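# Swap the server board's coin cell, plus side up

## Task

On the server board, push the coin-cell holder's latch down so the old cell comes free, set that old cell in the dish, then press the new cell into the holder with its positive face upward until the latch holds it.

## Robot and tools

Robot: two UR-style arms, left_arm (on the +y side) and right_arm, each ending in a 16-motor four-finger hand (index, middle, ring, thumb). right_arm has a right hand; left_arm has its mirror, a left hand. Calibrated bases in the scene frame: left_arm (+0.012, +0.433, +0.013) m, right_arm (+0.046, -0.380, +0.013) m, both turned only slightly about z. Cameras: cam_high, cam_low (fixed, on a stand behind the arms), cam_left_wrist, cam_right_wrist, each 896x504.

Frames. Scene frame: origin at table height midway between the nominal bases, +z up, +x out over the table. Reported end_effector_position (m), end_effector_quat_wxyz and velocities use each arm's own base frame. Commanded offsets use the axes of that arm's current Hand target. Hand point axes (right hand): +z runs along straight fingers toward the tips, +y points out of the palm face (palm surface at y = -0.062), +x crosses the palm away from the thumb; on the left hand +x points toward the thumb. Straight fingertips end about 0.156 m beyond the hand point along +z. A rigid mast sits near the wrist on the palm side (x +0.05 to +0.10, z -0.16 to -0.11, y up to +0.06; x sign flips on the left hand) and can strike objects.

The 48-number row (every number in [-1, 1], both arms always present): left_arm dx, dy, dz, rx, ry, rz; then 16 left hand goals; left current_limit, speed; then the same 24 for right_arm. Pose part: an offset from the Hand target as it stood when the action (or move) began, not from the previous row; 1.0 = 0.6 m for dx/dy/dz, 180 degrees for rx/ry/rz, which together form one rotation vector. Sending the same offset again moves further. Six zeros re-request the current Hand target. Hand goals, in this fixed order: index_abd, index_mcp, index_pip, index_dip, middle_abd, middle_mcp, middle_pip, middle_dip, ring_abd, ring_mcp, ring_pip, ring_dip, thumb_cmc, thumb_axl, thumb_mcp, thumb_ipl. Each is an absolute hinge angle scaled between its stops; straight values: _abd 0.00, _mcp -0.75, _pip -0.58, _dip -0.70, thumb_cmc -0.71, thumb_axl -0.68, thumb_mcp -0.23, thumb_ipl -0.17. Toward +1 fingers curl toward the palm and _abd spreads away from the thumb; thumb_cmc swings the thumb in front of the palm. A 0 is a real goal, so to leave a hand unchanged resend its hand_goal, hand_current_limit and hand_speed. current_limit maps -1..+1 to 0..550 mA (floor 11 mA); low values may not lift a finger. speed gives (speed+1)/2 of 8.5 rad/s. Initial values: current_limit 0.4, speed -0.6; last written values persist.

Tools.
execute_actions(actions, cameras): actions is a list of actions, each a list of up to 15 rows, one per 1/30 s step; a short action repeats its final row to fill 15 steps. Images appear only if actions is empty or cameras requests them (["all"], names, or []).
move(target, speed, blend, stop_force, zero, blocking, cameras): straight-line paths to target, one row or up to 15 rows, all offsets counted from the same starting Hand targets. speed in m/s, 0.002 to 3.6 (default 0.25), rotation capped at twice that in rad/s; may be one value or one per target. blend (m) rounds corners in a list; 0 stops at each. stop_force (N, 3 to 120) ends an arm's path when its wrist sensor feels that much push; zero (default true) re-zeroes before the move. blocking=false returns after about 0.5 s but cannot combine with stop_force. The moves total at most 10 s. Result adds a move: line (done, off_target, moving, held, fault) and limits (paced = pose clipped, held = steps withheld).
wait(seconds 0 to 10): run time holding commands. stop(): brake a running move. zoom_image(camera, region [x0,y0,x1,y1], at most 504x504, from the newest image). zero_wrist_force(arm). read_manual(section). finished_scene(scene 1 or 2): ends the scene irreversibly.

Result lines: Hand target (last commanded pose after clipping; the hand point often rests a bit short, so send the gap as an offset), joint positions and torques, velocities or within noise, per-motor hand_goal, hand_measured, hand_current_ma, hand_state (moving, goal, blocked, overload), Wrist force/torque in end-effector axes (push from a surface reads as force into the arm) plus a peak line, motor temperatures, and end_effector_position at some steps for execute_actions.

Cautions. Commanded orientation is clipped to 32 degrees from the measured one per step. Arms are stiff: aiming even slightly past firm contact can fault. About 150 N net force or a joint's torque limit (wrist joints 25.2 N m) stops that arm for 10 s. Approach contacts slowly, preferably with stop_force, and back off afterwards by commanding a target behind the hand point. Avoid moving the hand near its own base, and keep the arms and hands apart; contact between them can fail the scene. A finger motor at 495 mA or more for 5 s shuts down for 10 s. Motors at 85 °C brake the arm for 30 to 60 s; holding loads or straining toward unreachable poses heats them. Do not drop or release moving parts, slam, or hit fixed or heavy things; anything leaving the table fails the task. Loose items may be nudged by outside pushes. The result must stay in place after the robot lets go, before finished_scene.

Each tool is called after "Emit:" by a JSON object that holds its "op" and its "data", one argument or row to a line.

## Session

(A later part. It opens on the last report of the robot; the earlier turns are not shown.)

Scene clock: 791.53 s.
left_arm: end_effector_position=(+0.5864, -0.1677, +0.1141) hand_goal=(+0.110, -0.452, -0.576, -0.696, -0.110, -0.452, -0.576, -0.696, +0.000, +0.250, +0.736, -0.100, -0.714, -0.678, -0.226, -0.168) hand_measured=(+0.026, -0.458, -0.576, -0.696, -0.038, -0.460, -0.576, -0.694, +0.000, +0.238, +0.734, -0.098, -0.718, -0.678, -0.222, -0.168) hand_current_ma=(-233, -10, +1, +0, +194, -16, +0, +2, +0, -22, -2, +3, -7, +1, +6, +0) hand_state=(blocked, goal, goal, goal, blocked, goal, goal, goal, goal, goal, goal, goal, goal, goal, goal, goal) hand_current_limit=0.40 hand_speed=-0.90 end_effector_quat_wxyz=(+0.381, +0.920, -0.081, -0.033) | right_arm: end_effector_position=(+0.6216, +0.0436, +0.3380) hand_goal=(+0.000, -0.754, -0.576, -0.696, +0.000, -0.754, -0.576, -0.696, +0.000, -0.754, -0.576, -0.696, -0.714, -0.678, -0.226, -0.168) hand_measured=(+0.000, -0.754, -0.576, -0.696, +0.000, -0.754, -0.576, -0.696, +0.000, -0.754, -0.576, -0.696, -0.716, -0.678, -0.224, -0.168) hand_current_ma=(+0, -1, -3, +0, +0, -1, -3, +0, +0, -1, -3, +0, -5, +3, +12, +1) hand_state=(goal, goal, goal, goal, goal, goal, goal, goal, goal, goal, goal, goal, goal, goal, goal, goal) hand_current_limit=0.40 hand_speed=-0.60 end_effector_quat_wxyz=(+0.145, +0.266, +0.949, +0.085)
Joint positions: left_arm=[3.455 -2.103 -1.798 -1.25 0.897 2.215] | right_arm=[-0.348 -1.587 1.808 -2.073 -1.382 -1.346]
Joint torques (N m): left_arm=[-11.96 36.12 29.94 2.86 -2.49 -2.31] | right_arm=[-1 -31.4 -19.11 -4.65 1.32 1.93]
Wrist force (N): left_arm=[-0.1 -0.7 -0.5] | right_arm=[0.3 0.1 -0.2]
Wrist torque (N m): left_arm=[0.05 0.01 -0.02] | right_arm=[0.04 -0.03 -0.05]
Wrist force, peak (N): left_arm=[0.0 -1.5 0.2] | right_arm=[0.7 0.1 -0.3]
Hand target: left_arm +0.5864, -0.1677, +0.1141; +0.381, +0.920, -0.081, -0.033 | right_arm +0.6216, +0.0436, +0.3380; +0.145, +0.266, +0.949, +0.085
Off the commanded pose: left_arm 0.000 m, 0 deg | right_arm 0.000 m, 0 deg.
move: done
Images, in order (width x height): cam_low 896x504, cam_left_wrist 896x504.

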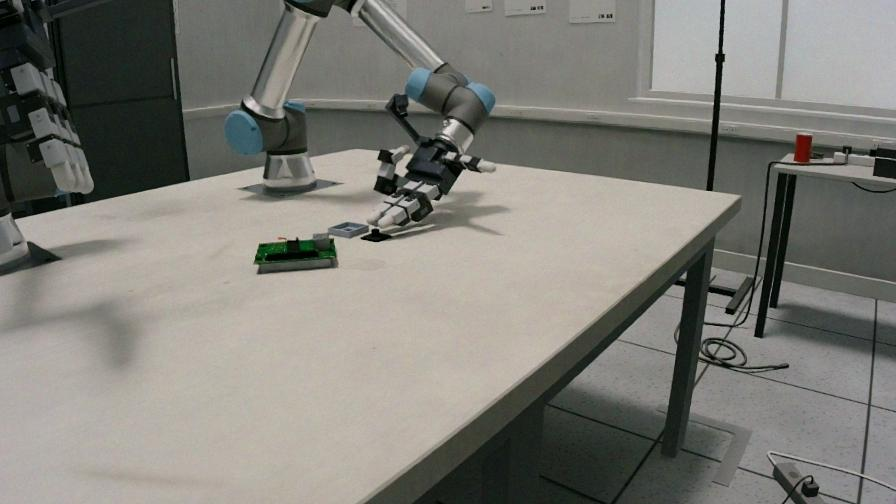

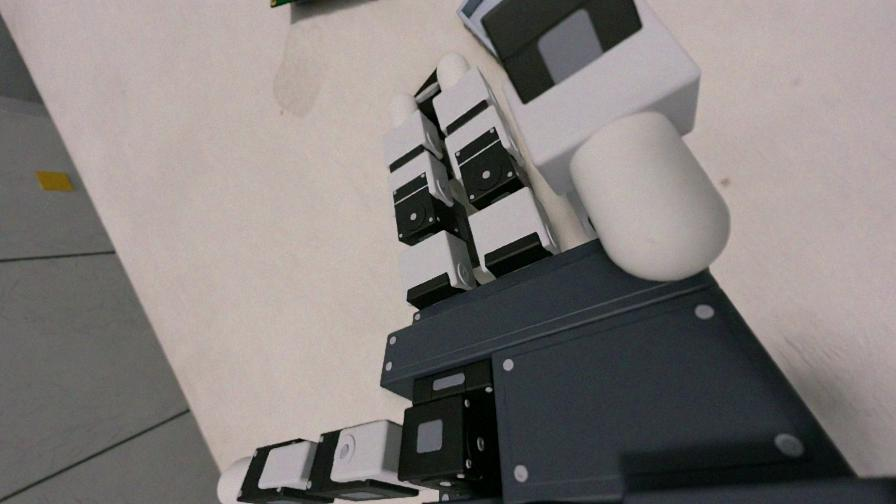

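Emit:
{"op": "move", "data": {
  "target": [0,-0.0059,0.0059,0,0,0,0.11,-0.452,-0.576,-0.696,-0.11,-0.452,-0.576,-0.696,0,0.25,0.737,-0.1,-0.714,-0.678,-0.226,-0.168,0.4,-0.9,0,0,0,0,0,0,0,-0.754,-0.576,-0.696,0,-0.754,-0.576,-0.696,0,-0.754,-0.576,-0.696,-0.714,-0.678,-0.226,-0.168,0.4,-0.6],
  "speed": 0.03,
  "stop_force": 4,
  "cameras": []
}}

Emit:
{"op": "move", "data": {
  "target": [0,-0.0124,0.0041,0,0,0,0.11,-0.452,-0.576,-0.696,-0.11,-0.452,-0.576,-0.696,0,0.25,0.737,-0.1,-0.714,-0.678,-0.226,-0.168,0.4,-0.9,0,0,0,0,0,0,0,-0.754,-0.576,-0.696,0,-0.754,-0.576,-0.696,0,-0.754,-0.576,-0.696,-0.714,-0.678,-0.226,-0.168,0.4,-0.6],
  "speed": 0.01,
  "stop_force": 8,
  "cameras": ["cam_low","cam_left_wrist"]
}}

Emit:
{"op": "zoom_image", "data": {
  "camera": "cam_low",
  "region": [340, 200, 410, 249]
}}

Emit:
{"op": "zoom_image", "data": {
  "camera": "cam_left_wrist",
  "region": [370, 20, 490, 140]
}}

Scene clock: 807.10 s.
left_arm: end_effector_position=(+0.5863, -0.1677, +0.1091) hand_goal=(+0.110, -0.452, -0.576, -0.696, -0.110, -0.452, -0.576, -0.696, +0.000, +0.250, +0.736, -0.100, -0.714, -0.678, -0.226, -0.168) hand_measured=(+0.026, -0.458, -0.576, -0.696, -0.038, -0.460, -0.576, -0.694, +0.000, +0.238, +0.734, -0.098, -0.718, -0.678, -0.222, -0.168) hand_current_ma=(-233, -10, +1, +0, +194, -16, +0, +2, +0, -22, -2, +3, -7, +1, +6, +0) hand_state=(blocked, goal, goal, goal, blocked, goal, goal, goal, goal, goal, goal, goal, goal, goal, goal, goal) hand_current_limit=0.40 hand_speed=-0.90 end_effector_quat_wxyz=(+0.381, +0.920, -0.081, -0.034) | right_arm: end_effector_position=(+0.6216, +0.0436, +0.3380) hand_goal=(+0.000, -0.754, -0.576, -0.696, +0.000, -0.754, -0.576, -0.696, +0.000, -0.754, -0.576, -0.696, -0.714, -0.678, -0.226, -0.168) hand_measured=(+0.000, -0.754, -0.576, -0.696, +0.000, -0.754, -0.576, -0.696, +0.000, -0.754, -0.576, -0.696, -0.716, -0.678, -0.224, -0.168) hand_current_ma=(+0, -1, -3, +0, +0, -1, -3, +0, +0, -1, -3, +0, -5, +3, +12, +1) hand_state=(goal, goal, goal, goal, goal, goal, goal, goal, goal, goal, goal, goal, goal, goal, goal, goal) hand_current_limit=0.40 hand_speed=-0.60 end_effector_quat_wxyz=(+0.145, +0.266, +0.949, +0.085)
Joint positions: left_arm=[3.455 -2.111 -1.801 -1.239 0.897 2.215] | right_arm=[-0.348 -1.587 1.808 -2.073 -1.382 -1.346]
Joint torques (N m): left_arm=[-10.61 48.01 20.09 0.24 -1.93 -1.87] | right_arm=[-1.23 -30.09 -19.34 -4.84 1.42 1.93]
Wrist force (N): left_arm=[0.1 -0.5 -0.9] | right_arm=[0.3 -0.1 -0.2]
Wrist torque (N m): left_arm=[0.04 -0.02 0.00] | right_arm=[0.01 -0.02 -0.05]
Wrist force, peak (N): left_arm=[0.1 -0.3 -1.2] | right_arm=[0.6 0.1 -0.3]
Hand target: left_arm +0.5864, -0.1677, +0.1091; +0.381, +0.920, -0.081, -0.033 | right_arm +0.6216, +0.0436, +0.3380; +0.145, +0.266, +0.949, +0.085
Off the commanded pose: left_arm 0.000 m, 0 deg | right_arm 0.000 m, 0 deg.
move: done
No camera images: "cameras" was empty.

Scene clock: 808.70 s.
left_arm: end_effector_position=(+0.5870, -0.1642, +0.1021) hand_goal=(+0.110, -0.452, -0.576, -0.696, -0.110, -0.452, -0.576, -0.696, +0.000, +0.250, +0.736, -0.100, -0.714, -0.678, -0.226, -0.168) hand_measured=(+0.026, -0.458, -0.576, -0.696, -0.038, -0.458, -0.576, -0.694, +0.000, +0.238, +0.734, -0.098, -0.718, -0.678, -0.222, -0.168) hand_current_ma=(-233, -10, +1, +0, +194, -10, +0, +2, +0, -22, -2, +3, -7, +1, +6, +0) hand_state=(blocked, goal, goal, goal, blocked, goal, goal, goal, goal, goal, goal, goal, goal, goal, goal, goal) hand_current_limit=0.40 hand_speed=-0.90 end_effector_quat_wxyz=(+0.381, +0.920, -0.081, -0.033) | right_arm: end_effector_position=(+0.6216, +0.0436, +0.3380) hand_goal=(+0.000, -0.754, -0.576, -0.696, +0.000, -0.754, -0.576, -0.696, +0.000, -0.754, -0.576, -0.696, -0.714, -0.678, -0.226, -0.168) hand_measured=(+0.000, -0.754, -0.576, -0.696, +0.000, -0.754, -0.576, -0.696, +0.000, -0.754, -0.576, -0.696, -0.716, -0.678, -0.224, -0.168) hand_current_ma=(+0, -1, -3, +0, +0, -1, -3, +0, +0, -1, -3, +0, -5, +3, +12, +1) hand_state=(goal, goal, goal, goal, goal, goal, goal, goal, goal, goal, goal, goal, goal, goal, goal, goal) hand_current_limit=0.40 hand_speed=-0.60 end_effector_quat_wxyz=(+0.145, +0.266, +0.949, +0.085)
Joint positions: left_arm=[3.46 -2.124 -1.801 -1.229 0.899 2.221] | right_arm=[-0.348 -1.587 1.808 -2.073 -1.382 -1.346]
Joint torques (N m): left_arm=[-7.93 47.93 5.26 0.71 -1.77 -2.34] | right_arm=[-0.97 -30.96 -20.01 -4.71 1.54 1.83]
Wrist force (N): left_arm=[0.0 -0.6 -0.7] | right_arm=[0.3 -0.2 -0.3]
Wrist torque (N m): left_arm=[-0.02 0.02 -0.03] | right_arm=[0.02 -0.02 -0.05]
Wrist force, peak (N): left_arm=[0.2 -1.1 -0.9] | right_arm=[0.3 0.5 0.0]
Hand target: left_arm +0.5870, -0.1643, +0.1021; +0.381, +0.920, -0.081, -0.033 | right_arm +0.6216, +0.0436, +0.3380; +0.145, +0.266, +0.949, +0.085
Off the commanded pose: left_arm 0.000 m, 0 deg | right_arm 0.000 m, 0 deg.
move: done
Images, in order (width x height): cam_low 896x504, cam_left_wrist 896x504.

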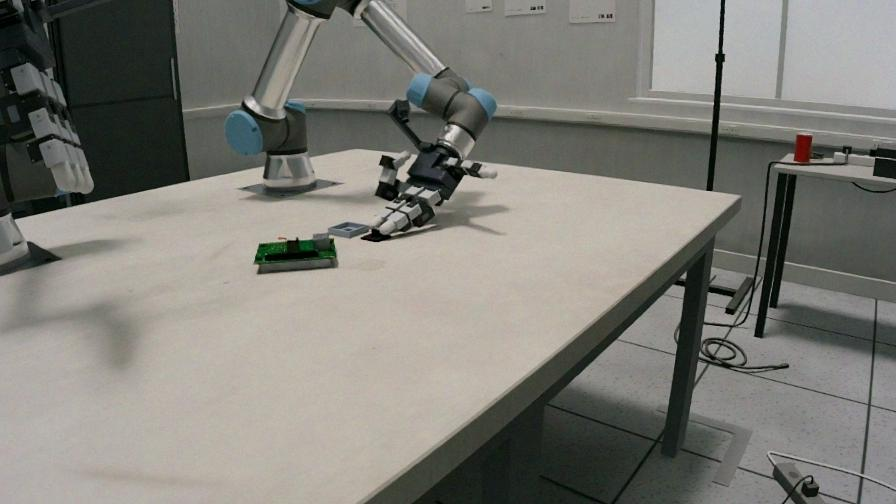

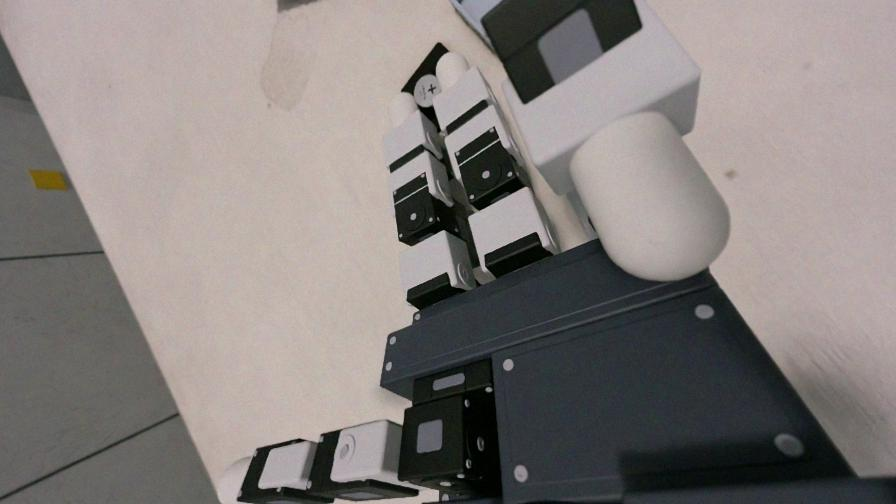

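Scaled by 7.200 from the camera's 896x504 image, which has a finer 1280x720 frame.

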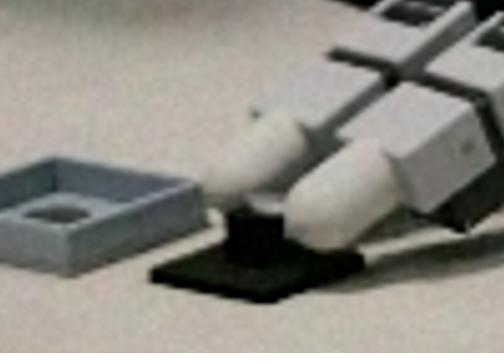

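Scaled by 4.200 from the camera's 896x504 image, which has a finer 1280x720 frame.

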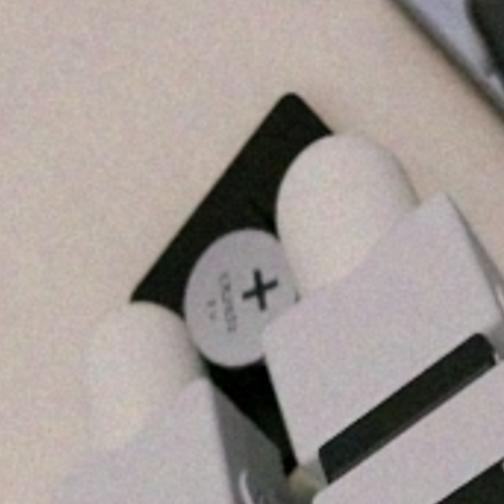

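Emit:
{"op": "move", "data": {
  "target": [0,0.0825,-0.0825,0,0,0,0.11,-0.452,-0.576,-0.696,-0.11,-0.452,-0.576,-0.696,0,0.25,0.737,-0.1,-0.714,-0.678,-0.226,-0.168,0.4,-0.9,0,0,0,0,0,0,0,-0.754,-0.576,-0.696,0,-0.754,-0.576,-0.696,0,-0.754,-0.576,-0.696,-0.714,-0.678,-0.226,-0.168,0.4,-0.6],
  "speed": 0.1,
  "cameras": ["cam_left_wrist"]
}}

Emit:
{"op": "zoom_image", "data": {
  "camera": "cam_left_wrist",
  "region": [370, 20, 490, 140]
}}

Emit:
{"op": "move", "data": {
  "target": [0,0.0837,0.0507,0.178,0,0,0.11,-0.452,-0.576,-0.696,-0.11,-0.452,-0.576,-0.696,0,0.25,0.737,-0.1,-0.714,-0.678,-0.226,-0.168,0.4,-0.9,0,0,0,0,0,0,0,-0.754,-0.576,-0.696,0,-0.754,-0.576,-0.696,0,-0.754,-0.576,-0.696,-0.714,-0.678,-0.226,-0.168,0.4,-0.6],
  "speed": 0.3,
  "cameras": ["cam_left_wrist"]
}}

Emit:
{"op": "move", "data": {
  "target": [0.0277,0.3025,0.0802,0,0.1813,-0.785,0.11,-0.452,-0.576,-0.696,-0.11,-0.452,-0.576,-0.696,0,0.25,0.737,-0.1,-0.714,-0.678,-0.226,-0.168,0.4,-0.9,0,0,0,0,0,0,0,-0.754,-0.576,-0.696,0,-0.754,-0.576,-0.696,0,-0.754,-0.576,-0.696,-0.714,-0.678,-0.226,-0.168,0.4,-0.6],
  "speed": 0.4,
  "cameras": ["cam_left_wrist","cam_low"]
}}

Emit:
{"op": "zoom_image", "data": {
  "camera": "cam_left_wrist",
  "region": [370, 20, 530, 180]
}}

Emit:
{"op": "zoom_image", "data": {
  "camera": "cam_low",
  "region": [240, 190, 350, 267]
}}

Scene clock: 851.77 s.
left_arm: end_effector_position=(+0.5870, -0.1643, +0.1721) hand_goal=(+0.110, -0.452, -0.576, -0.696, -0.110, -0.452, -0.576, -0.696, +0.000, +0.250, +0.736, -0.100, -0.714, -0.678, -0.226, -0.168) hand_measured=(+0.026, -0.458, -0.576, -0.696, -0.038, -0.460, -0.576, -0.694, +0.000, +0.238, +0.734, -0.098, -0.718, -0.678, -0.222, -0.168) hand_current_ma=(-233, -11, +0, +0, +194, -14, +0, +2, +0, -22, -2, +3, -7, +1, +6, +0) hand_state=(blocked, goal, goal, goal, blocked, goal, goal, goal, goal, goal, goal, goal, goal, goal, goal, goal) hand_current_limit=0.40 hand_speed=-0.90 end_effector_quat_wxyz=(+0.381, +0.920, -0.081, -0.033) | right_arm: end_effector_position=(+0.6216, +0.0436, +0.3380) hand_goal=(+0.000, -0.754, -0.576, -0.696, +0.000, -0.754, -0.576, -0.696, +0.000, -0.754, -0.576, -0.696, -0.714, -0.678, -0.226, -0.168) hand_measured=(+0.000, -0.754, -0.576, -0.696, +0.000, -0.754, -0.576, -0.696, +0.000, -0.754, -0.576, -0.696, -0.716, -0.678, -0.224, -0.168) hand_current_ma=(+0, -1, -3, +0, +0, -1, -3, +0, +0, -1, -3, +0, -5, +3, +12, +1) hand_state=(goal, goal, goal, goal, goal, goal, goal, goal, goal, goal, goal, goal, goal, goal, goal, goal) hand_current_limit=0.40 hand_speed=-0.60 end_effector_quat_wxyz=(+0.145, +0.266, +0.949, +0.085)
Joint positions: left_arm=[3.46 -2.016 -1.75 -1.389 0.899 2.221] | right_arm=[-0.348 -1.587 1.808 -2.073 -1.382 -1.346]
Joint torques (N m): left_arm=[-8.46 39.64 8.07 1.18 -0.11 2.44] | right_arm=[-1.63 -30.7 -18.24 -4.67 1.4 1.98]
Wrist force (N): left_arm=[0.0 -0.7 -0.3] | right_arm=[0.2 0.1 -0.2]
Wrist torque (N m): left_arm=[0.03 0.00 -0.01] | right_arm=[0.05 -0.01 -0.05]
Wrist force, peak (N): left_arm=[0.0 -1.6 0.8] | right_arm=[0.7 0.3 -0.3]
Hand target: left_arm +0.5870, -0.1643, +0.1721; +0.381, +0.920, -0.081, -0.033 | right_arm +0.6216, +0.0436, +0.3380; +0.145, +0.266, +0.949, +0.085
Off the commanded pose: left_arm 0.000 m, 0 deg | right_arm 0.000 m, 0 deg.
move: done
Images, in order (width x height): cam_left_wrist 896x504.

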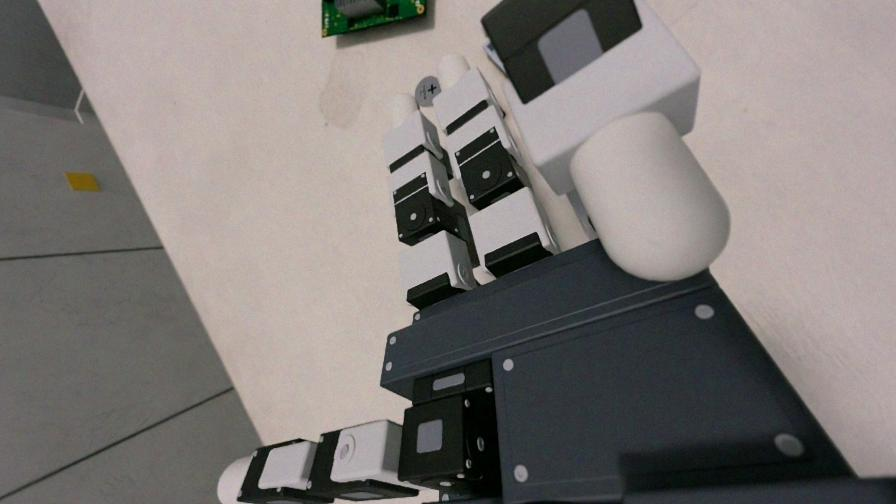

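Scaled by 4.200 from the camera's 896x504 image, which has a finer 1280x720 frame.

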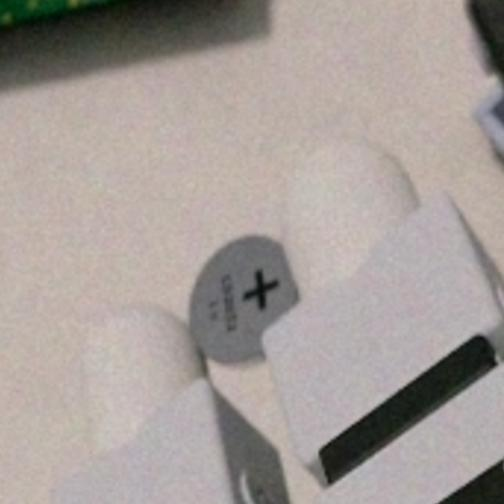

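Scene clock: 853.20 s.
left_arm: end_effector_position=(+0.5771, -0.2204, +0.1862) hand_goal=(+0.110, -0.452, -0.576, -0.696, -0.110, -0.452, -0.576, -0.696, +0.000, +0.250, +0.736, -0.100, -0.714, -0.678, -0.226, -0.168) hand_measured=(+0.026, -0.458, -0.576, -0.696, -0.038, -0.460, -0.576, -0.694, +0.000, +0.238, +0.734, -0.098, -0.718, -0.678, -0.222, -0.168) hand_current_ma=(-233, -11, +0, +0, +194, -14, +0, +2, +0, -22, -2, +3, -7, +1, +6, +0) hand_state=(blocked, goal, goal, goal, blocked, goal, goal, goal, goal, goal, goal, goal, goal, goal, goal, goal) hand_current_limit=0.40 hand_speed=-0.90 end_effector_quat_wxyz=(+0.112, +0.990, -0.087, -0.010) end_effector_velocity=(+0.000, +0.001, +0.000) end_effector_angular_velocity=(+0.005, +0.000, +0.000) | right_arm: end_effector_position=(+0.6216, +0.0436, +0.3380) hand_goal=(+0.000, -0.754, -0.576, -0.696, +0.000, -0.754, -0.576, -0.696, +0.000, -0.754, -0.576, -0.696, -0.714, -0.678, -0.226, -0.168) hand_measured=(+0.000, -0.754, -0.576, -0.696, +0.000, -0.754, -0.576, -0.696, +0.000, -0.754, -0.576, -0.696, -0.716, -0.678, -0.224, -0.168) hand_current_ma=(+0, -1, -3, +0, +0, -1, -3, +0, +0, -1, -3, +0, -5, +3, +12, +1) hand_state=(goal, goal, goal, goal, goal, goal, goal, goal, goal, goal, goal, goal, goal, goal, goal, goal) hand_current_limit=0.40 hand_speed=-0.60 end_effector_quat_wxyz=(+0.145, +0.266, +0.949, +0.085)
Joint positions: left_arm=[3.227 -1.852 -1.75 -1.17 1.353 1.838] | right_arm=[-0.348 -1.587 1.808 -2.073 -1.382 -1.346]
Joint velocities: left_arm=[-0.001 0.001 -0.001 0.001 0.005 -0.001] | right_arm=[within noise]
Joint torques (N m): left_arm=[-5.1 29.1 11.07 1.95 0.24 -0.54] | right_arm=[-1.86 -31.47 -18.29 -4.76 1.43 1.77]
Wrist force (N): left_arm=[-0.1 0.2 -0.9] | right_arm=[0.2 0.2 -0.2]
Wrist torque (N m): left_arm=[0.13 -0.01 -0.10] | right_arm=[0.05 -0.01 -0.05]
Wrist force, peak (N): left_arm=[0.1 1.4 -1.2] | right_arm=[0.6 0.2 -0.5]
Hand target: left_arm +0.5771, -0.2204, +0.1861; +0.112, +0.990, -0.087, -0.010 | right_arm +0.6216, +0.0436, +0.3380; +0.145, +0.266, +0.949, +0.085
Off the commanded pose: left_arm 0.000 m, 0 deg | right_arm 0.000 m, 0 deg.
move: done
Images, in order (width x height): cam_left_wrist 896x504.

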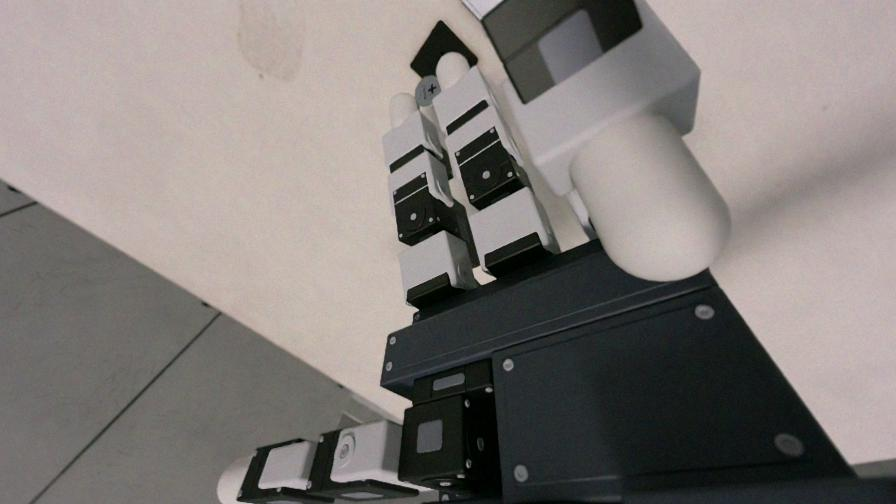

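Scene clock: 856.90 s.
left_arm: end_effector_position=(+0.5608, -0.4082, +0.1798) hand_goal=(+0.110, -0.452, -0.576, -0.696, -0.110, -0.452, -0.576, -0.696, +0.000, +0.250, +0.736, -0.100, -0.714, -0.678, -0.226, -0.168) hand_measured=(+0.026, -0.458, -0.576, -0.696, -0.038, -0.460, -0.576, -0.694, +0.000, +0.238, +0.734, -0.098, -0.718, -0.678, -0.222, -0.168) hand_current_ma=(-233, -11, +0, +0, +194, -14, +0, +2, +0, -22, -2, +3, -7, +1, +6, +0) hand_state=(blocked, goal, goal, goal, blocked, goal, goal, goal, goal, goal, goal, goal, goal, goal, goal, goal) hand_current_limit=0.40 hand_speed=-0.90 end_effector_quat_wxyz=(+0.043, +0.380, +0.918, +0.105) end_effector_velocity=(-0.001, +0.000, +0.000) end_effector_angular_velocity=(+0.000, +0.000, +0.007) | right_arm: end_effector_position=(+0.6216, +0.0436, +0.3380) hand_goal=(+0.000, -0.754, -0.576, -0.696, +0.000, -0.754, -0.576, -0.696, +0.000, -0.754, -0.576, -0.696, -0.714, -0.678, -0.226, -0.168) hand_measured=(+0.000, -0.754, -0.576, -0.696, +0.000, -0.754, -0.576, -0.696, +0.000, -0.754, -0.576, -0.696, -0.716, -0.678, -0.224, -0.168) hand_current_ma=(+0, -1, -3, +0, +0, -1, -3, +0, +0, -1, -3, +0, -5, +3, +12, +1) hand_state=(goal, goal, goal, goal, goal, goal, goal, goal, goal, goal, goal, goal, goal, goal, goal, goal) hand_current_limit=0.40 hand_speed=-0.60 end_effector_quat_wxyz=(+0.145, +0.266, +0.949, +0.085)
Joint positions: left_arm=[2.508 -2.141 -1.363 -1.174 1.796 -1.415] | right_arm=[-0.348 -1.587 1.808 -2.073 -1.382 -1.346]
Joint velocities: left_arm=[-0.001 0 0 -0.002 0 -0.008] | right_arm=[within noise]
Joint torques (N m): left_arm=[9.8 44.01 30.07 1.97 -0.82 -2.05] | right_arm=[-1.1 -31.49 -19.09 -4.66 1.57 1.77]
Wrist force (N): left_arm=[-0.1 0.2 -0.8] | right_arm=[0.2 0.1 -0.2]
Wrist torque (N m): left_arm=[0.09 0.00 -0.05] | right_arm=[0.04 -0.01 -0.05]
Wrist force, peak (N): left_arm=[-0.7 0.1 -0.9] | right_arm=[0.5 0.0 -0.5]
Hand target: left_arm +0.5608, -0.4081, +0.1799; +0.043, +0.380, +0.918, +0.105 | right_arm +0.6216, +0.0436, +0.3380; +0.145, +0.266, +0.949, +0.085
Off the commanded pose: left_arm 0.000 m, 0 deg | right_arm 0.000 m, 0 deg.
move: done
Images, in order (width x height): cam_low 896x504, cam_left_wrist 896x504.

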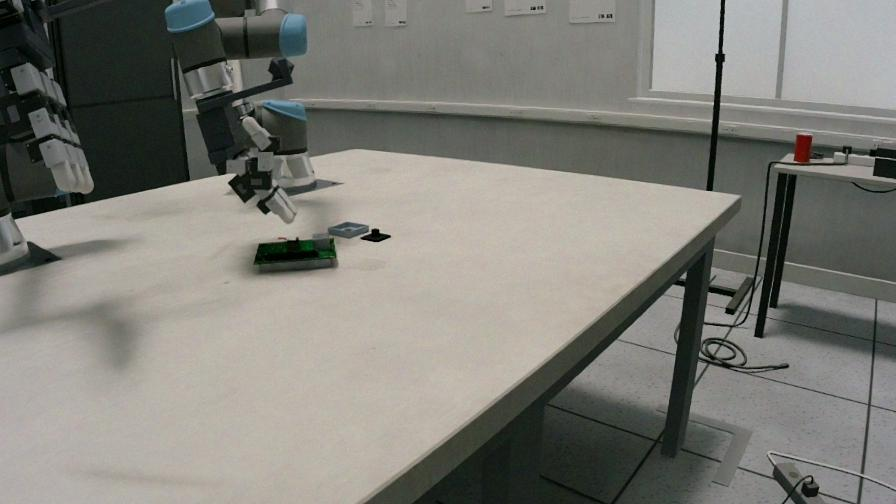

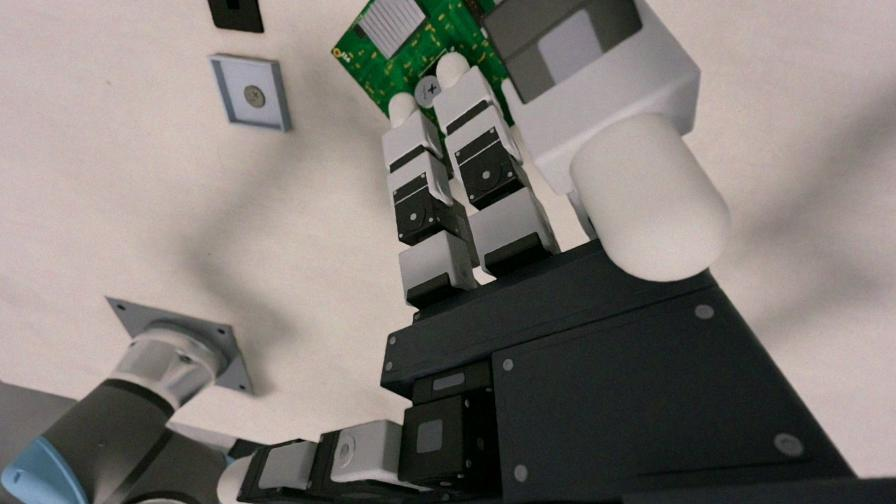

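Scaled by 3.150 from the camera's 896x504 image, which has a finer 1280x720 frame.

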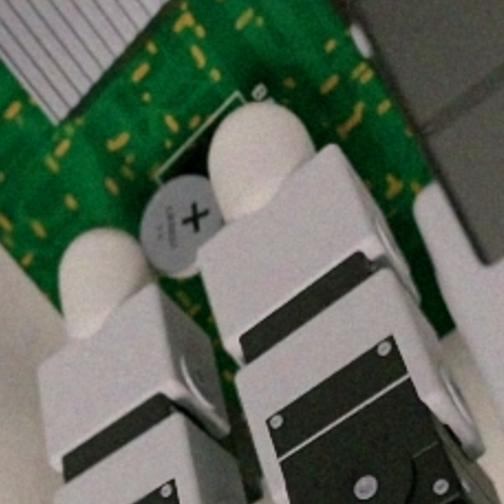

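Scaled by 4.582 from the camera's 896x504 image, which has a finer 1280x720 frame.

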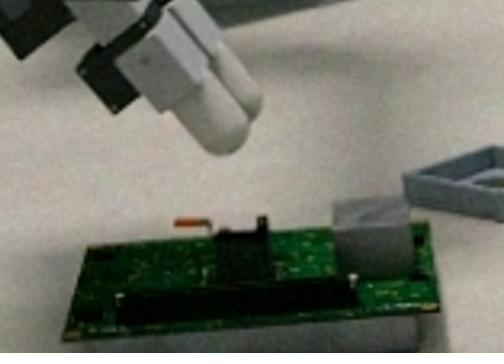

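Emit:
{"op": "move", "data": {
  "target": [0,-0.0098,0.0422,0,0,0,0.11,-0.452,-0.576,-0.696,-0.11,-0.452,-0.576,-0.696,0,0.25,0.737,-0.1,-0.714,-0.678,-0.226,-0.168,0.4,-0.9,0,0,0,0,0,0,0,-0.754,-0.576,-0.696,0,-0.754,-0.576,-0.696,0,-0.754,-0.576,-0.696,-0.714,-0.678,-0.226,-0.168,0.4,-0.6],
  "speed": 0.08,
  "stop_force": 4,
  "cameras": ["cam_left_wrist","cam_low"]
}}

Emit:
{"op": "zoom_image", "data": {
  "camera": "cam_left_wrist",
  "region": [370, 20, 490, 140]
}}

Emit:
{"op": "zoom_image", "data": {
  "camera": "cam_low",
  "region": [260, 200, 330, 249]
}}

Scene clock: 899.93 s.
left_arm: end_effector_position=(+0.5608, -0.4081, +0.1539) hand_goal=(+0.110, -0.452, -0.576, -0.696, -0.110, -0.452, -0.576, -0.696, +0.000, +0.250, +0.736, -0.100, -0.714, -0.678, -0.226, -0.168) hand_measured=(+0.026, -0.458, -0.576, -0.696, -0.038, -0.460, -0.576, -0.694, +0.000, +0.238, +0.734, -0.098, -0.718, -0.678, -0.222, -0.168) hand_current_ma=(-233, -11, +0, +0, +194, -14, +0, +2, +0, -22, -2, +3, -7, +1, +6, +0) hand_state=(blocked, goal, goal, goal, blocked, goal, goal, goal, goal, goal, goal, goal, goal, goal, goal, goal) hand_current_limit=0.40 hand_speed=-0.90 end_effector_quat_wxyz=(+0.043, +0.380, +0.918, +0.105) | right_arm: end_effector_position=(+0.6216, +0.0436, +0.3380) hand_goal=(+0.000, -0.754, -0.576, -0.696, +0.000, -0.754, -0.576, -0.696, +0.000, -0.754, -0.576, -0.696, -0.714, -0.678, -0.226, -0.168) hand_measured=(+0.000, -0.754, -0.576, -0.696, +0.000, -0.754, -0.576, -0.696, +0.000, -0.754, -0.576, -0.696, -0.716, -0.678, -0.224, -0.168) hand_current_ma=(+0, -1, -3, +0, +0, -1, -3, +0, +0, -1, -3, +0, -5, +3, +12, +1) hand_state=(goal, goal, goal, goal, goal, goal, goal, goal, goal, goal, goal, goal, goal, goal, goal, goal) hand_current_limit=0.40 hand_speed=-0.60 end_effector_quat_wxyz=(+0.145, +0.266, +0.949, +0.085)
Joint positions: left_arm=[2.508 -2.165 -1.396 -1.117 1.796 -1.415] | right_arm=[-0.348 -1.587 1.808 -2.073 -1.382 -1.346]
Joint torques (N m): left_arm=[5.38 54.74 35.78 3.49 0.44 0.29] | right_arm=[-1.79 -30.68 -18.6 -4.68 1.64 1.92]
Wrist force (N): left_arm=[0.0 0.2 -0.5] | right_arm=[0.4 -0.2 -0.2]
Wrist torque (N m): left_arm=[0.08 0.00 0.02] | right_arm=[0.01 -0.04 -0.05]
Wrist force, peak (N): left_arm=[-0.1 0.3 -1.7] | right_arm=[0.4 0.2 -0.6]
Hand target: left_arm +0.5608, -0.4081, +0.1539; +0.043, +0.380, +0.918, +0.105 | right_arm +0.6216, +0.0436, +0.3380; +0.145, +0.266, +0.949, +0.085
Off the commanded pose: left_arm 0.000 m, 0 deg | right_arm 0.000 m, 0 deg.
move: done
Images, in order (width x height): cam_low 896x504, cam_left_wrist 896x504.

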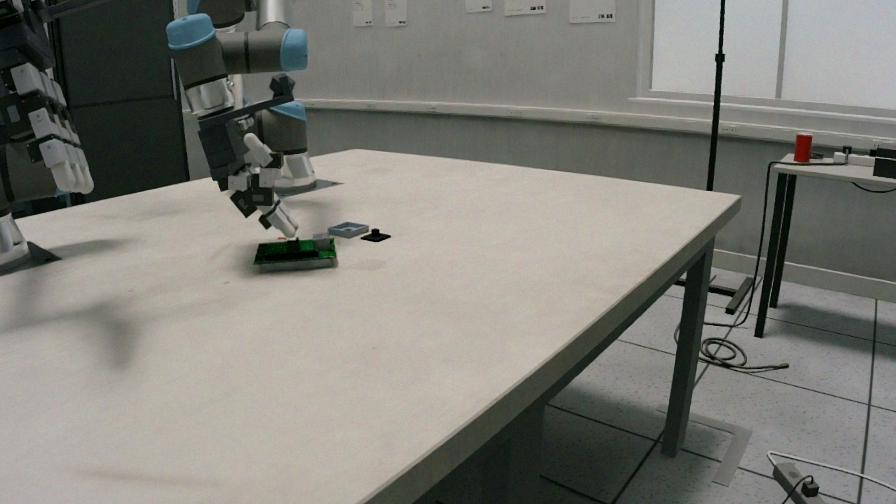

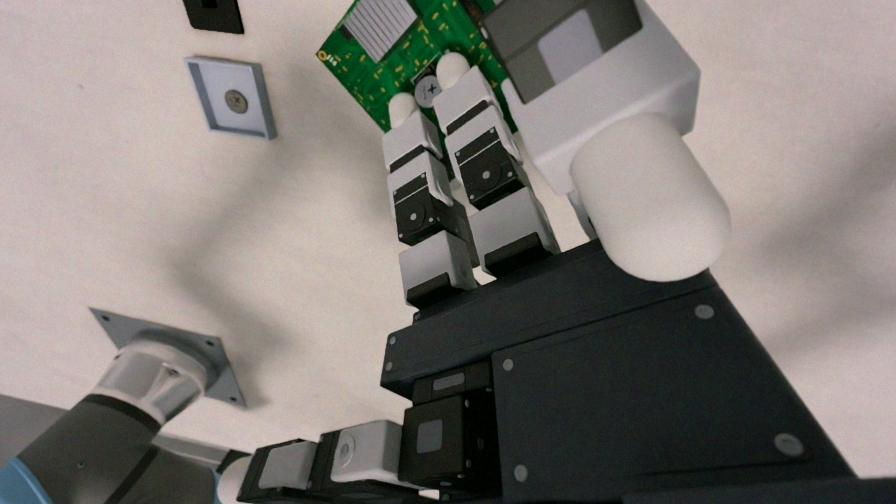

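Scaled by 4.200 from the camera's 896x504 image, which has a finer 1280x720 frame.

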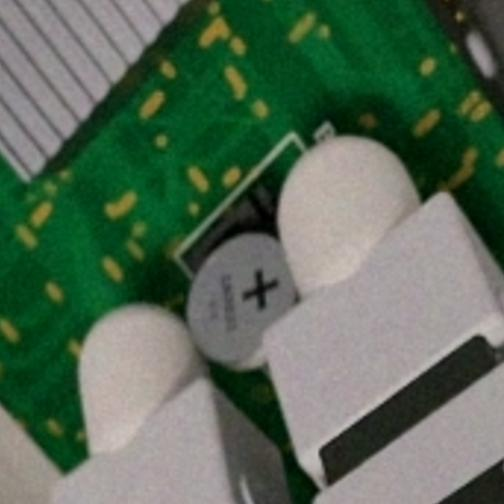

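Scaled by 7.200 from the camera's 896x504 image, which has a finer 1280x720 frame.

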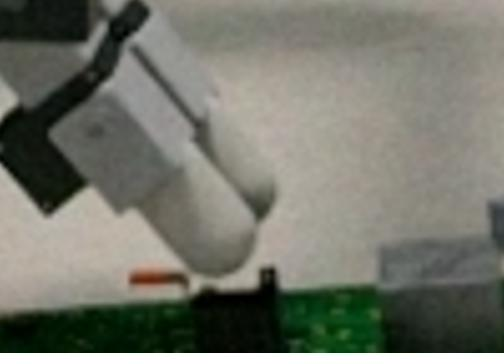

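Emit:
{"op": "move", "data": {
  "target": [0.001,-0.0058,0.0252,0,0,0,0.11,-0.452,-0.576,-0.696,-0.11,-0.452,-0.576,-0.696,0,0.25,0.737,-0.1,-0.714,-0.678,-0.226,-0.168,0.4,-0.9,0,0,0,0,0,0,0,-0.754,-0.576,-0.696,0,-0.754,-0.576,-0.696,0,-0.754,-0.576,-0.696,-0.714,-0.678,-0.226,-0.168,0.4,-0.6],
  "speed": 0.02,
  "stop_force": 3,
  "cameras": ["cam_left_wrist","cam_low"]
}}

Emit:
{"op": "zoom_image", "data": {
  "camera": "cam_left_wrist",
  "region": [380, 30, 480, 130]
}}

Emit:
{"op": "zoom_image", "data": {
  "camera": "cam_low",
  "region": [265, 220, 325, 262]
}}

Scene clock: 929.33 s.
left_arm: end_effector_position=(+0.5604, -0.4077, +0.1383) hand_goal=(+0.110, -0.452, -0.576, -0.696, -0.110, -0.452, -0.576, -0.696, +0.000, +0.250, +0.736, -0.100, -0.714, -0.678, -0.226, -0.168) hand_measured=(+0.032, -0.454, -0.576, -0.696, -0.038, -0.468, -0.582, -0.698, +0.000, +0.238, +0.734, -0.098, -0.718, -0.678, -0.222, -0.168) hand_current_ma=(-212, -1, +0, +0, +194, -36, -9, -2, +0, -22, -2, +3, -7, +1, +6, +0) hand_state=(blocked, goal, goal, goal, blocked, goal, goal, goal, goal, goal, goal, goal, goal, goal, goal, goal) hand_current_limit=0.40 hand_speed=-0.90 end_effector_quat_wxyz=(+0.043, +0.380, +0.918, +0.105) | right_arm: end_effector_position=(+0.6216, +0.0436, +0.3380) hand_goal=(+0.000, -0.754, -0.576, -0.696, +0.000, -0.754, -0.576, -0.696, +0.000, -0.754, -0.576, -0.696, -0.714, -0.678, -0.226, -0.168) hand_measured=(+0.000, -0.754, -0.576, -0.696, +0.000, -0.754, -0.576, -0.696, +0.000, -0.754, -0.576, -0.696, -0.716, -0.678, -0.224, -0.168) hand_current_ma=(+0, -1, -3, +0, +0, -1, -3, +0, +0, -1, -3, +0, -5, +3, +12, +1) hand_state=(goal, goal, goal, goal, goal, goal, goal, goal, goal, goal, goal, goal, goal, goal, goal, goal) hand_current_limit=0.40 hand_speed=-0.60 end_effector_quat_wxyz=(+0.145, +0.266, +0.949, +0.085)
Joint positions: left_arm=[2.508 -2.179 -1.415 -1.083 1.796 -1.415] | right_arm=[-0.348 -1.587 1.808 -2.073 -1.382 -1.346]
Joint torques (N m): left_arm=[11.24 54.64 34.77 1.27 0.52 2.36] | right_arm=[-2.84 -30.91 -19.07 -4.72 1.68 1.81]
Wrist force (N): left_arm=[-0.7 -0.5 -1.8] | right_arm=[0.4 0.3 0.1]
Wrist torque (N m): left_arm=[0.18 -0.03 -0.03] | right_arm=[0.04 -0.03 -0.04]
Wrist force, peak (N): left_arm=[-0.9 -0.5 -3.1] | right_arm=[0.6 0.1 -0.2]
Hand target: left_arm +0.5604, -0.4077, +0.1383; +0.043, +0.380, +0.918, +0.105 | right_arm +0.6216, +0.0436, +0.3380; +0.145, +0.266, +0.949, +0.085
Off the commanded pose: left_arm 0.000 m, 0 deg | right_arm 0.000 m, 0 deg.
move: done
Images, in order (width x height): cam_low 896x504, cam_left_wrist 896x504.

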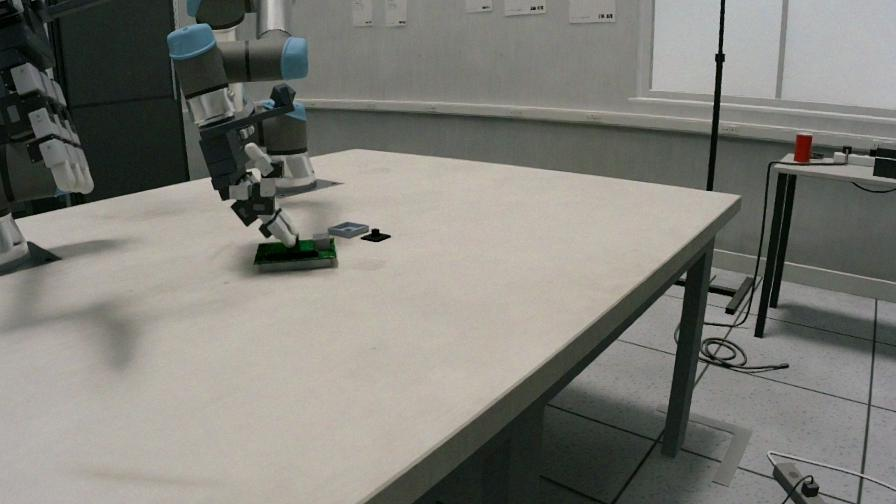

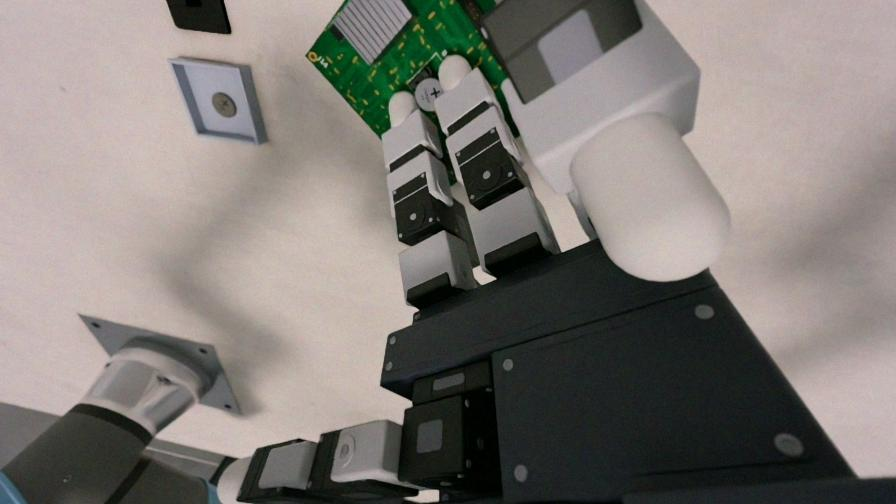

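Scaled by 5.040 from the camera's 896x504 image, which has a finer 1280x720 frame.

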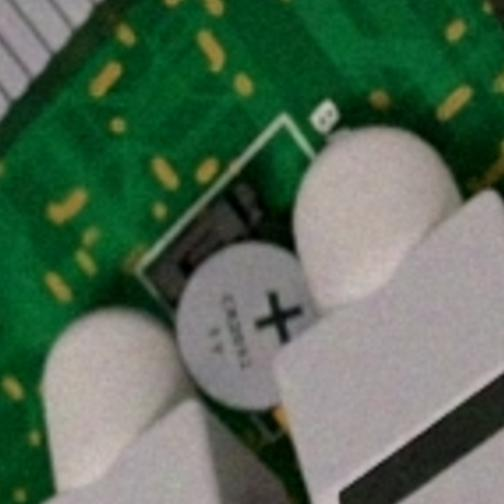

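Scaled by 8.400 from the camera's 896x504 image, which has a finer 1280x720 frame.

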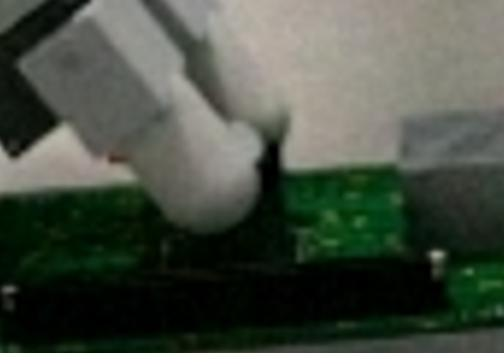

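Emit:
{"op": "move", "data": {
  "target": [0.0,0.0041,0.0009,0,0,0,0.11,-0.452,-0.576,-0.696,-0.11,-0.452,-0.576,-0.696,0,0.25,0.737,-0.1,-0.714,-0.678,-0.226,-0.168,0.4,-0.9,0,0,0,0,0,0,0,-0.754,-0.576,-0.696,0,-0.754,-0.576,-0.696,0,-0.754,-0.576,-0.696,-0.714,-0.678,-0.226,-0.168,0.4,-0.6],
  "speed": 0.008,
  "stop_force": 5,
  "cameras": ["cam_left_wrist","cam_low"]
}}

Emit:
{"op": "zoom_image", "data": {
  "camera": "cam_left_wrist",
  "region": [380, 30, 480, 130]
}}

Emit:
{"op": "zoom_image", "data": {
  "camera": "cam_low",
  "region": [265, 220, 325, 262]
}}

Scene clock: 960.13 s.
left_arm: end_effector_position=(+0.5622, -0.4059, +0.1384) hand_goal=(+0.110, -0.452, -0.576, -0.696, -0.110, -0.452, -0.576, -0.696, +0.000, +0.250, +0.736, -0.100, -0.714, -0.678, -0.226, -0.168) hand_measured=(+0.034, -0.460, -0.578, -0.696, -0.040, -0.468, -0.582, -0.698, +0.000, +0.238, +0.734, -0.098, -0.718, -0.678, -0.222, -0.168) hand_current_ma=(-207, -13, -2, +0, +187, -38, -10, -2, +0, -22, -2, +3, -7, +1, +6, +0) hand_state=(blocked, goal, goal, goal, blocked, goal, goal, goal, goal, goal, goal, goal, goal, goal, goal, goal) hand_current_limit=0.40 hand_speed=-0.90 end_effector_quat_wxyz=(+0.043, +0.380, +0.918, +0.105) | right_arm: end_effector_position=(+0.6216, +0.0436, +0.3380) hand_goal=(+0.000, -0.754, -0.576, -0.696, +0.000, -0.754, -0.576, -0.696, +0.000, -0.754, -0.576, -0.696, -0.714, -0.678, -0.226, -0.168) hand_measured=(+0.000, -0.754, -0.576, -0.696, +0.000, -0.754, -0.576, -0.696, +0.000, -0.754, -0.576, -0.696, -0.716, -0.678, -0.224, -0.168) hand_current_ma=(+0, -1, -3, +0, +0, -1, -3, +0, +0, -1, -3, +0, -5, +3, +12, +1) hand_state=(goal, goal, goal, goal, goal, goal, goal, goal, goal, goal, goal, goal, goal, goal, goal, goal) hand_current_limit=0.40 hand_speed=-0.60 end_effector_quat_wxyz=(+0.145, +0.266, +0.949, +0.085)
Joint positions: left_arm=[2.512 -2.179 -1.416 -1.082 1.796 -1.411] | right_arm=[-0.348 -1.587 1.808 -2.073 -1.382 -1.346]
Joint torques (N m): left_arm=[-3.67 54.26 10.76 2.93 -0.48 -1.15] | right_arm=[-2.77 -30.51 -18.7 -4.73 1.79 1.85]
Wrist force (N): left_arm=[-0.4 -0.4 -1.5] | right_arm=[0.3 -0.2 -0.3]
Wrist torque (N m): left_arm=[0.22 -0.03 -0.10] | right_arm=[0.02 -0.02 -0.05]
Wrist force, peak (N): left_arm=[-0.6 -1.3 -2.1] | right_arm=[0.7 -0.2 -0.1]
Hand target: left_arm +0.5621, -0.4059, +0.1384; +0.043, +0.380, +0.918, +0.105 | right_arm +0.6216, +0.0436, +0.3380; +0.145, +0.266, +0.949, +0.085
Off the commanded pose: left_arm 0.000 m, 0 deg | right_arm 0.000 m, 0 deg.
move: done
Images, in order (width x height): cam_low 896x504, cam_left_wrist 896x504.

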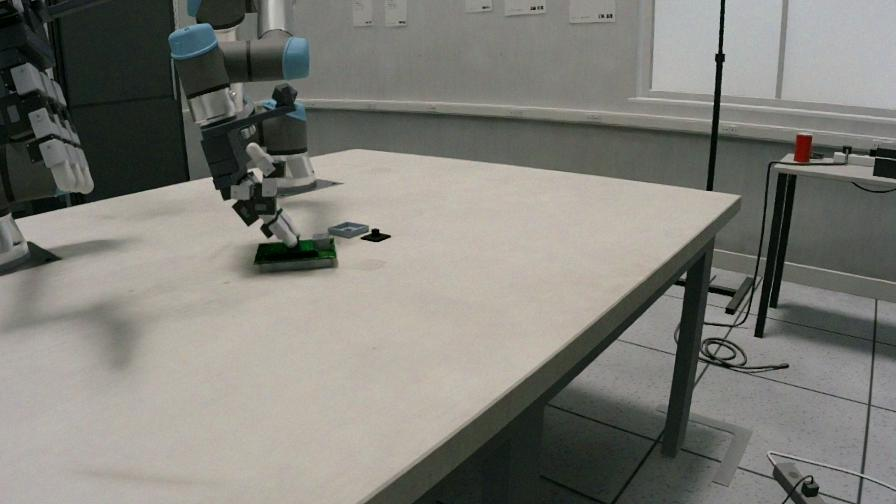

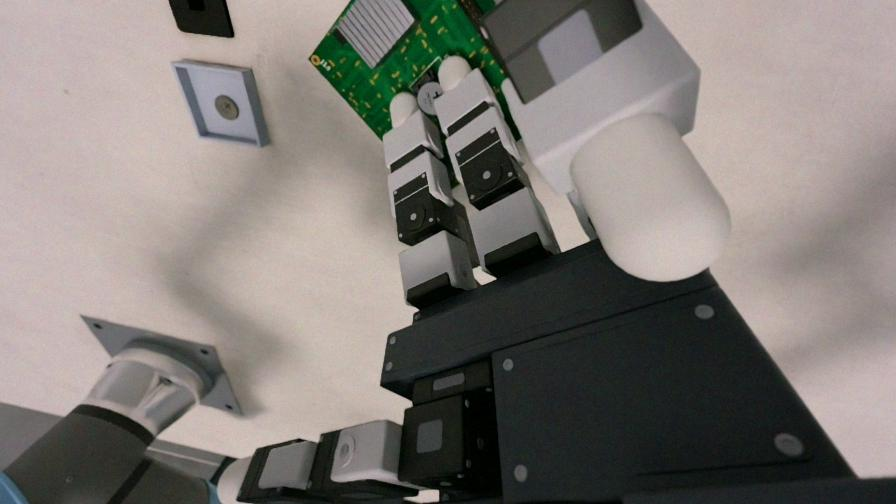

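Scaled by 5.040 from the camera's 896x504 image, which has a finer 1280x720 frame.

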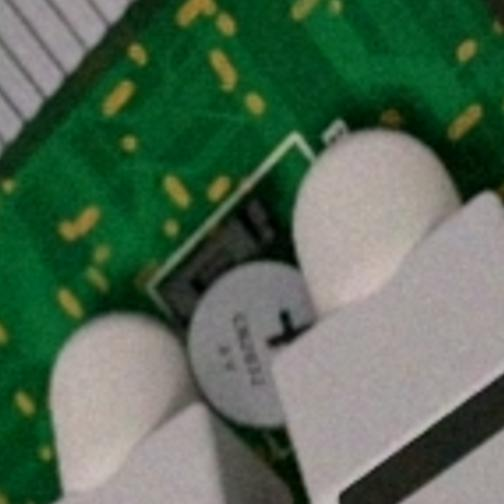

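Scaled by 8.400 from the camera's 896x504 image, which has a finer 1280x720 frame.

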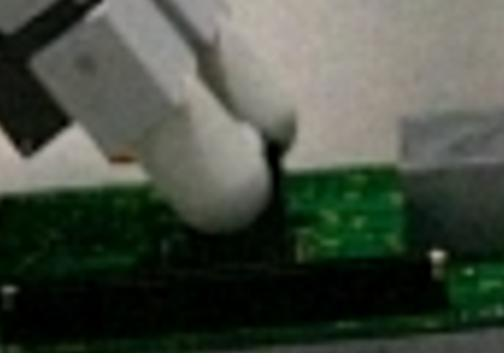

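Emit:
{"op": "zoom_image", "data": {
  "camera": "cam_left_wrist",
  "region": [405, 50, 445, 90]
}}

Emit:
{"op": "zoom_image", "data": {
  "camera": "cam_low",
  "region": [280, 230, 310, 251]
}}

Scaled by 12.600 from the camera's 896x504 image, which has a finer 1280x720 frame.

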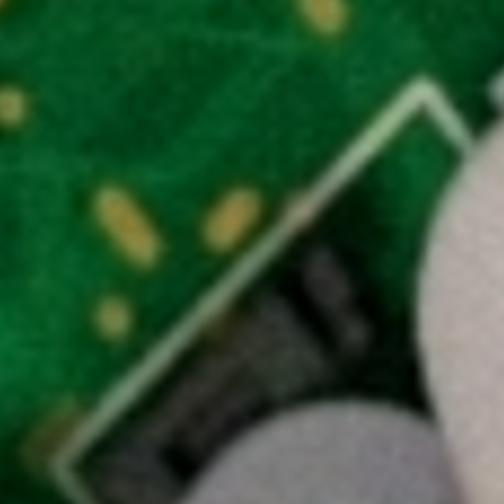

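Scaled by 16.800 from the camera's 896x504 image, which has a finer 1280x720 frame.

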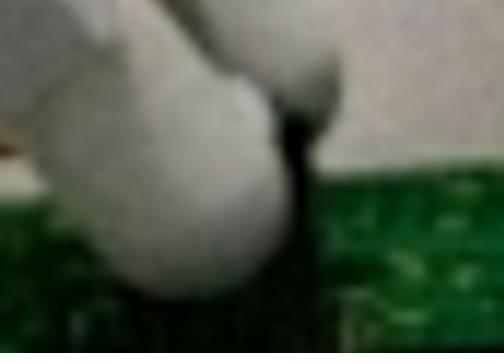

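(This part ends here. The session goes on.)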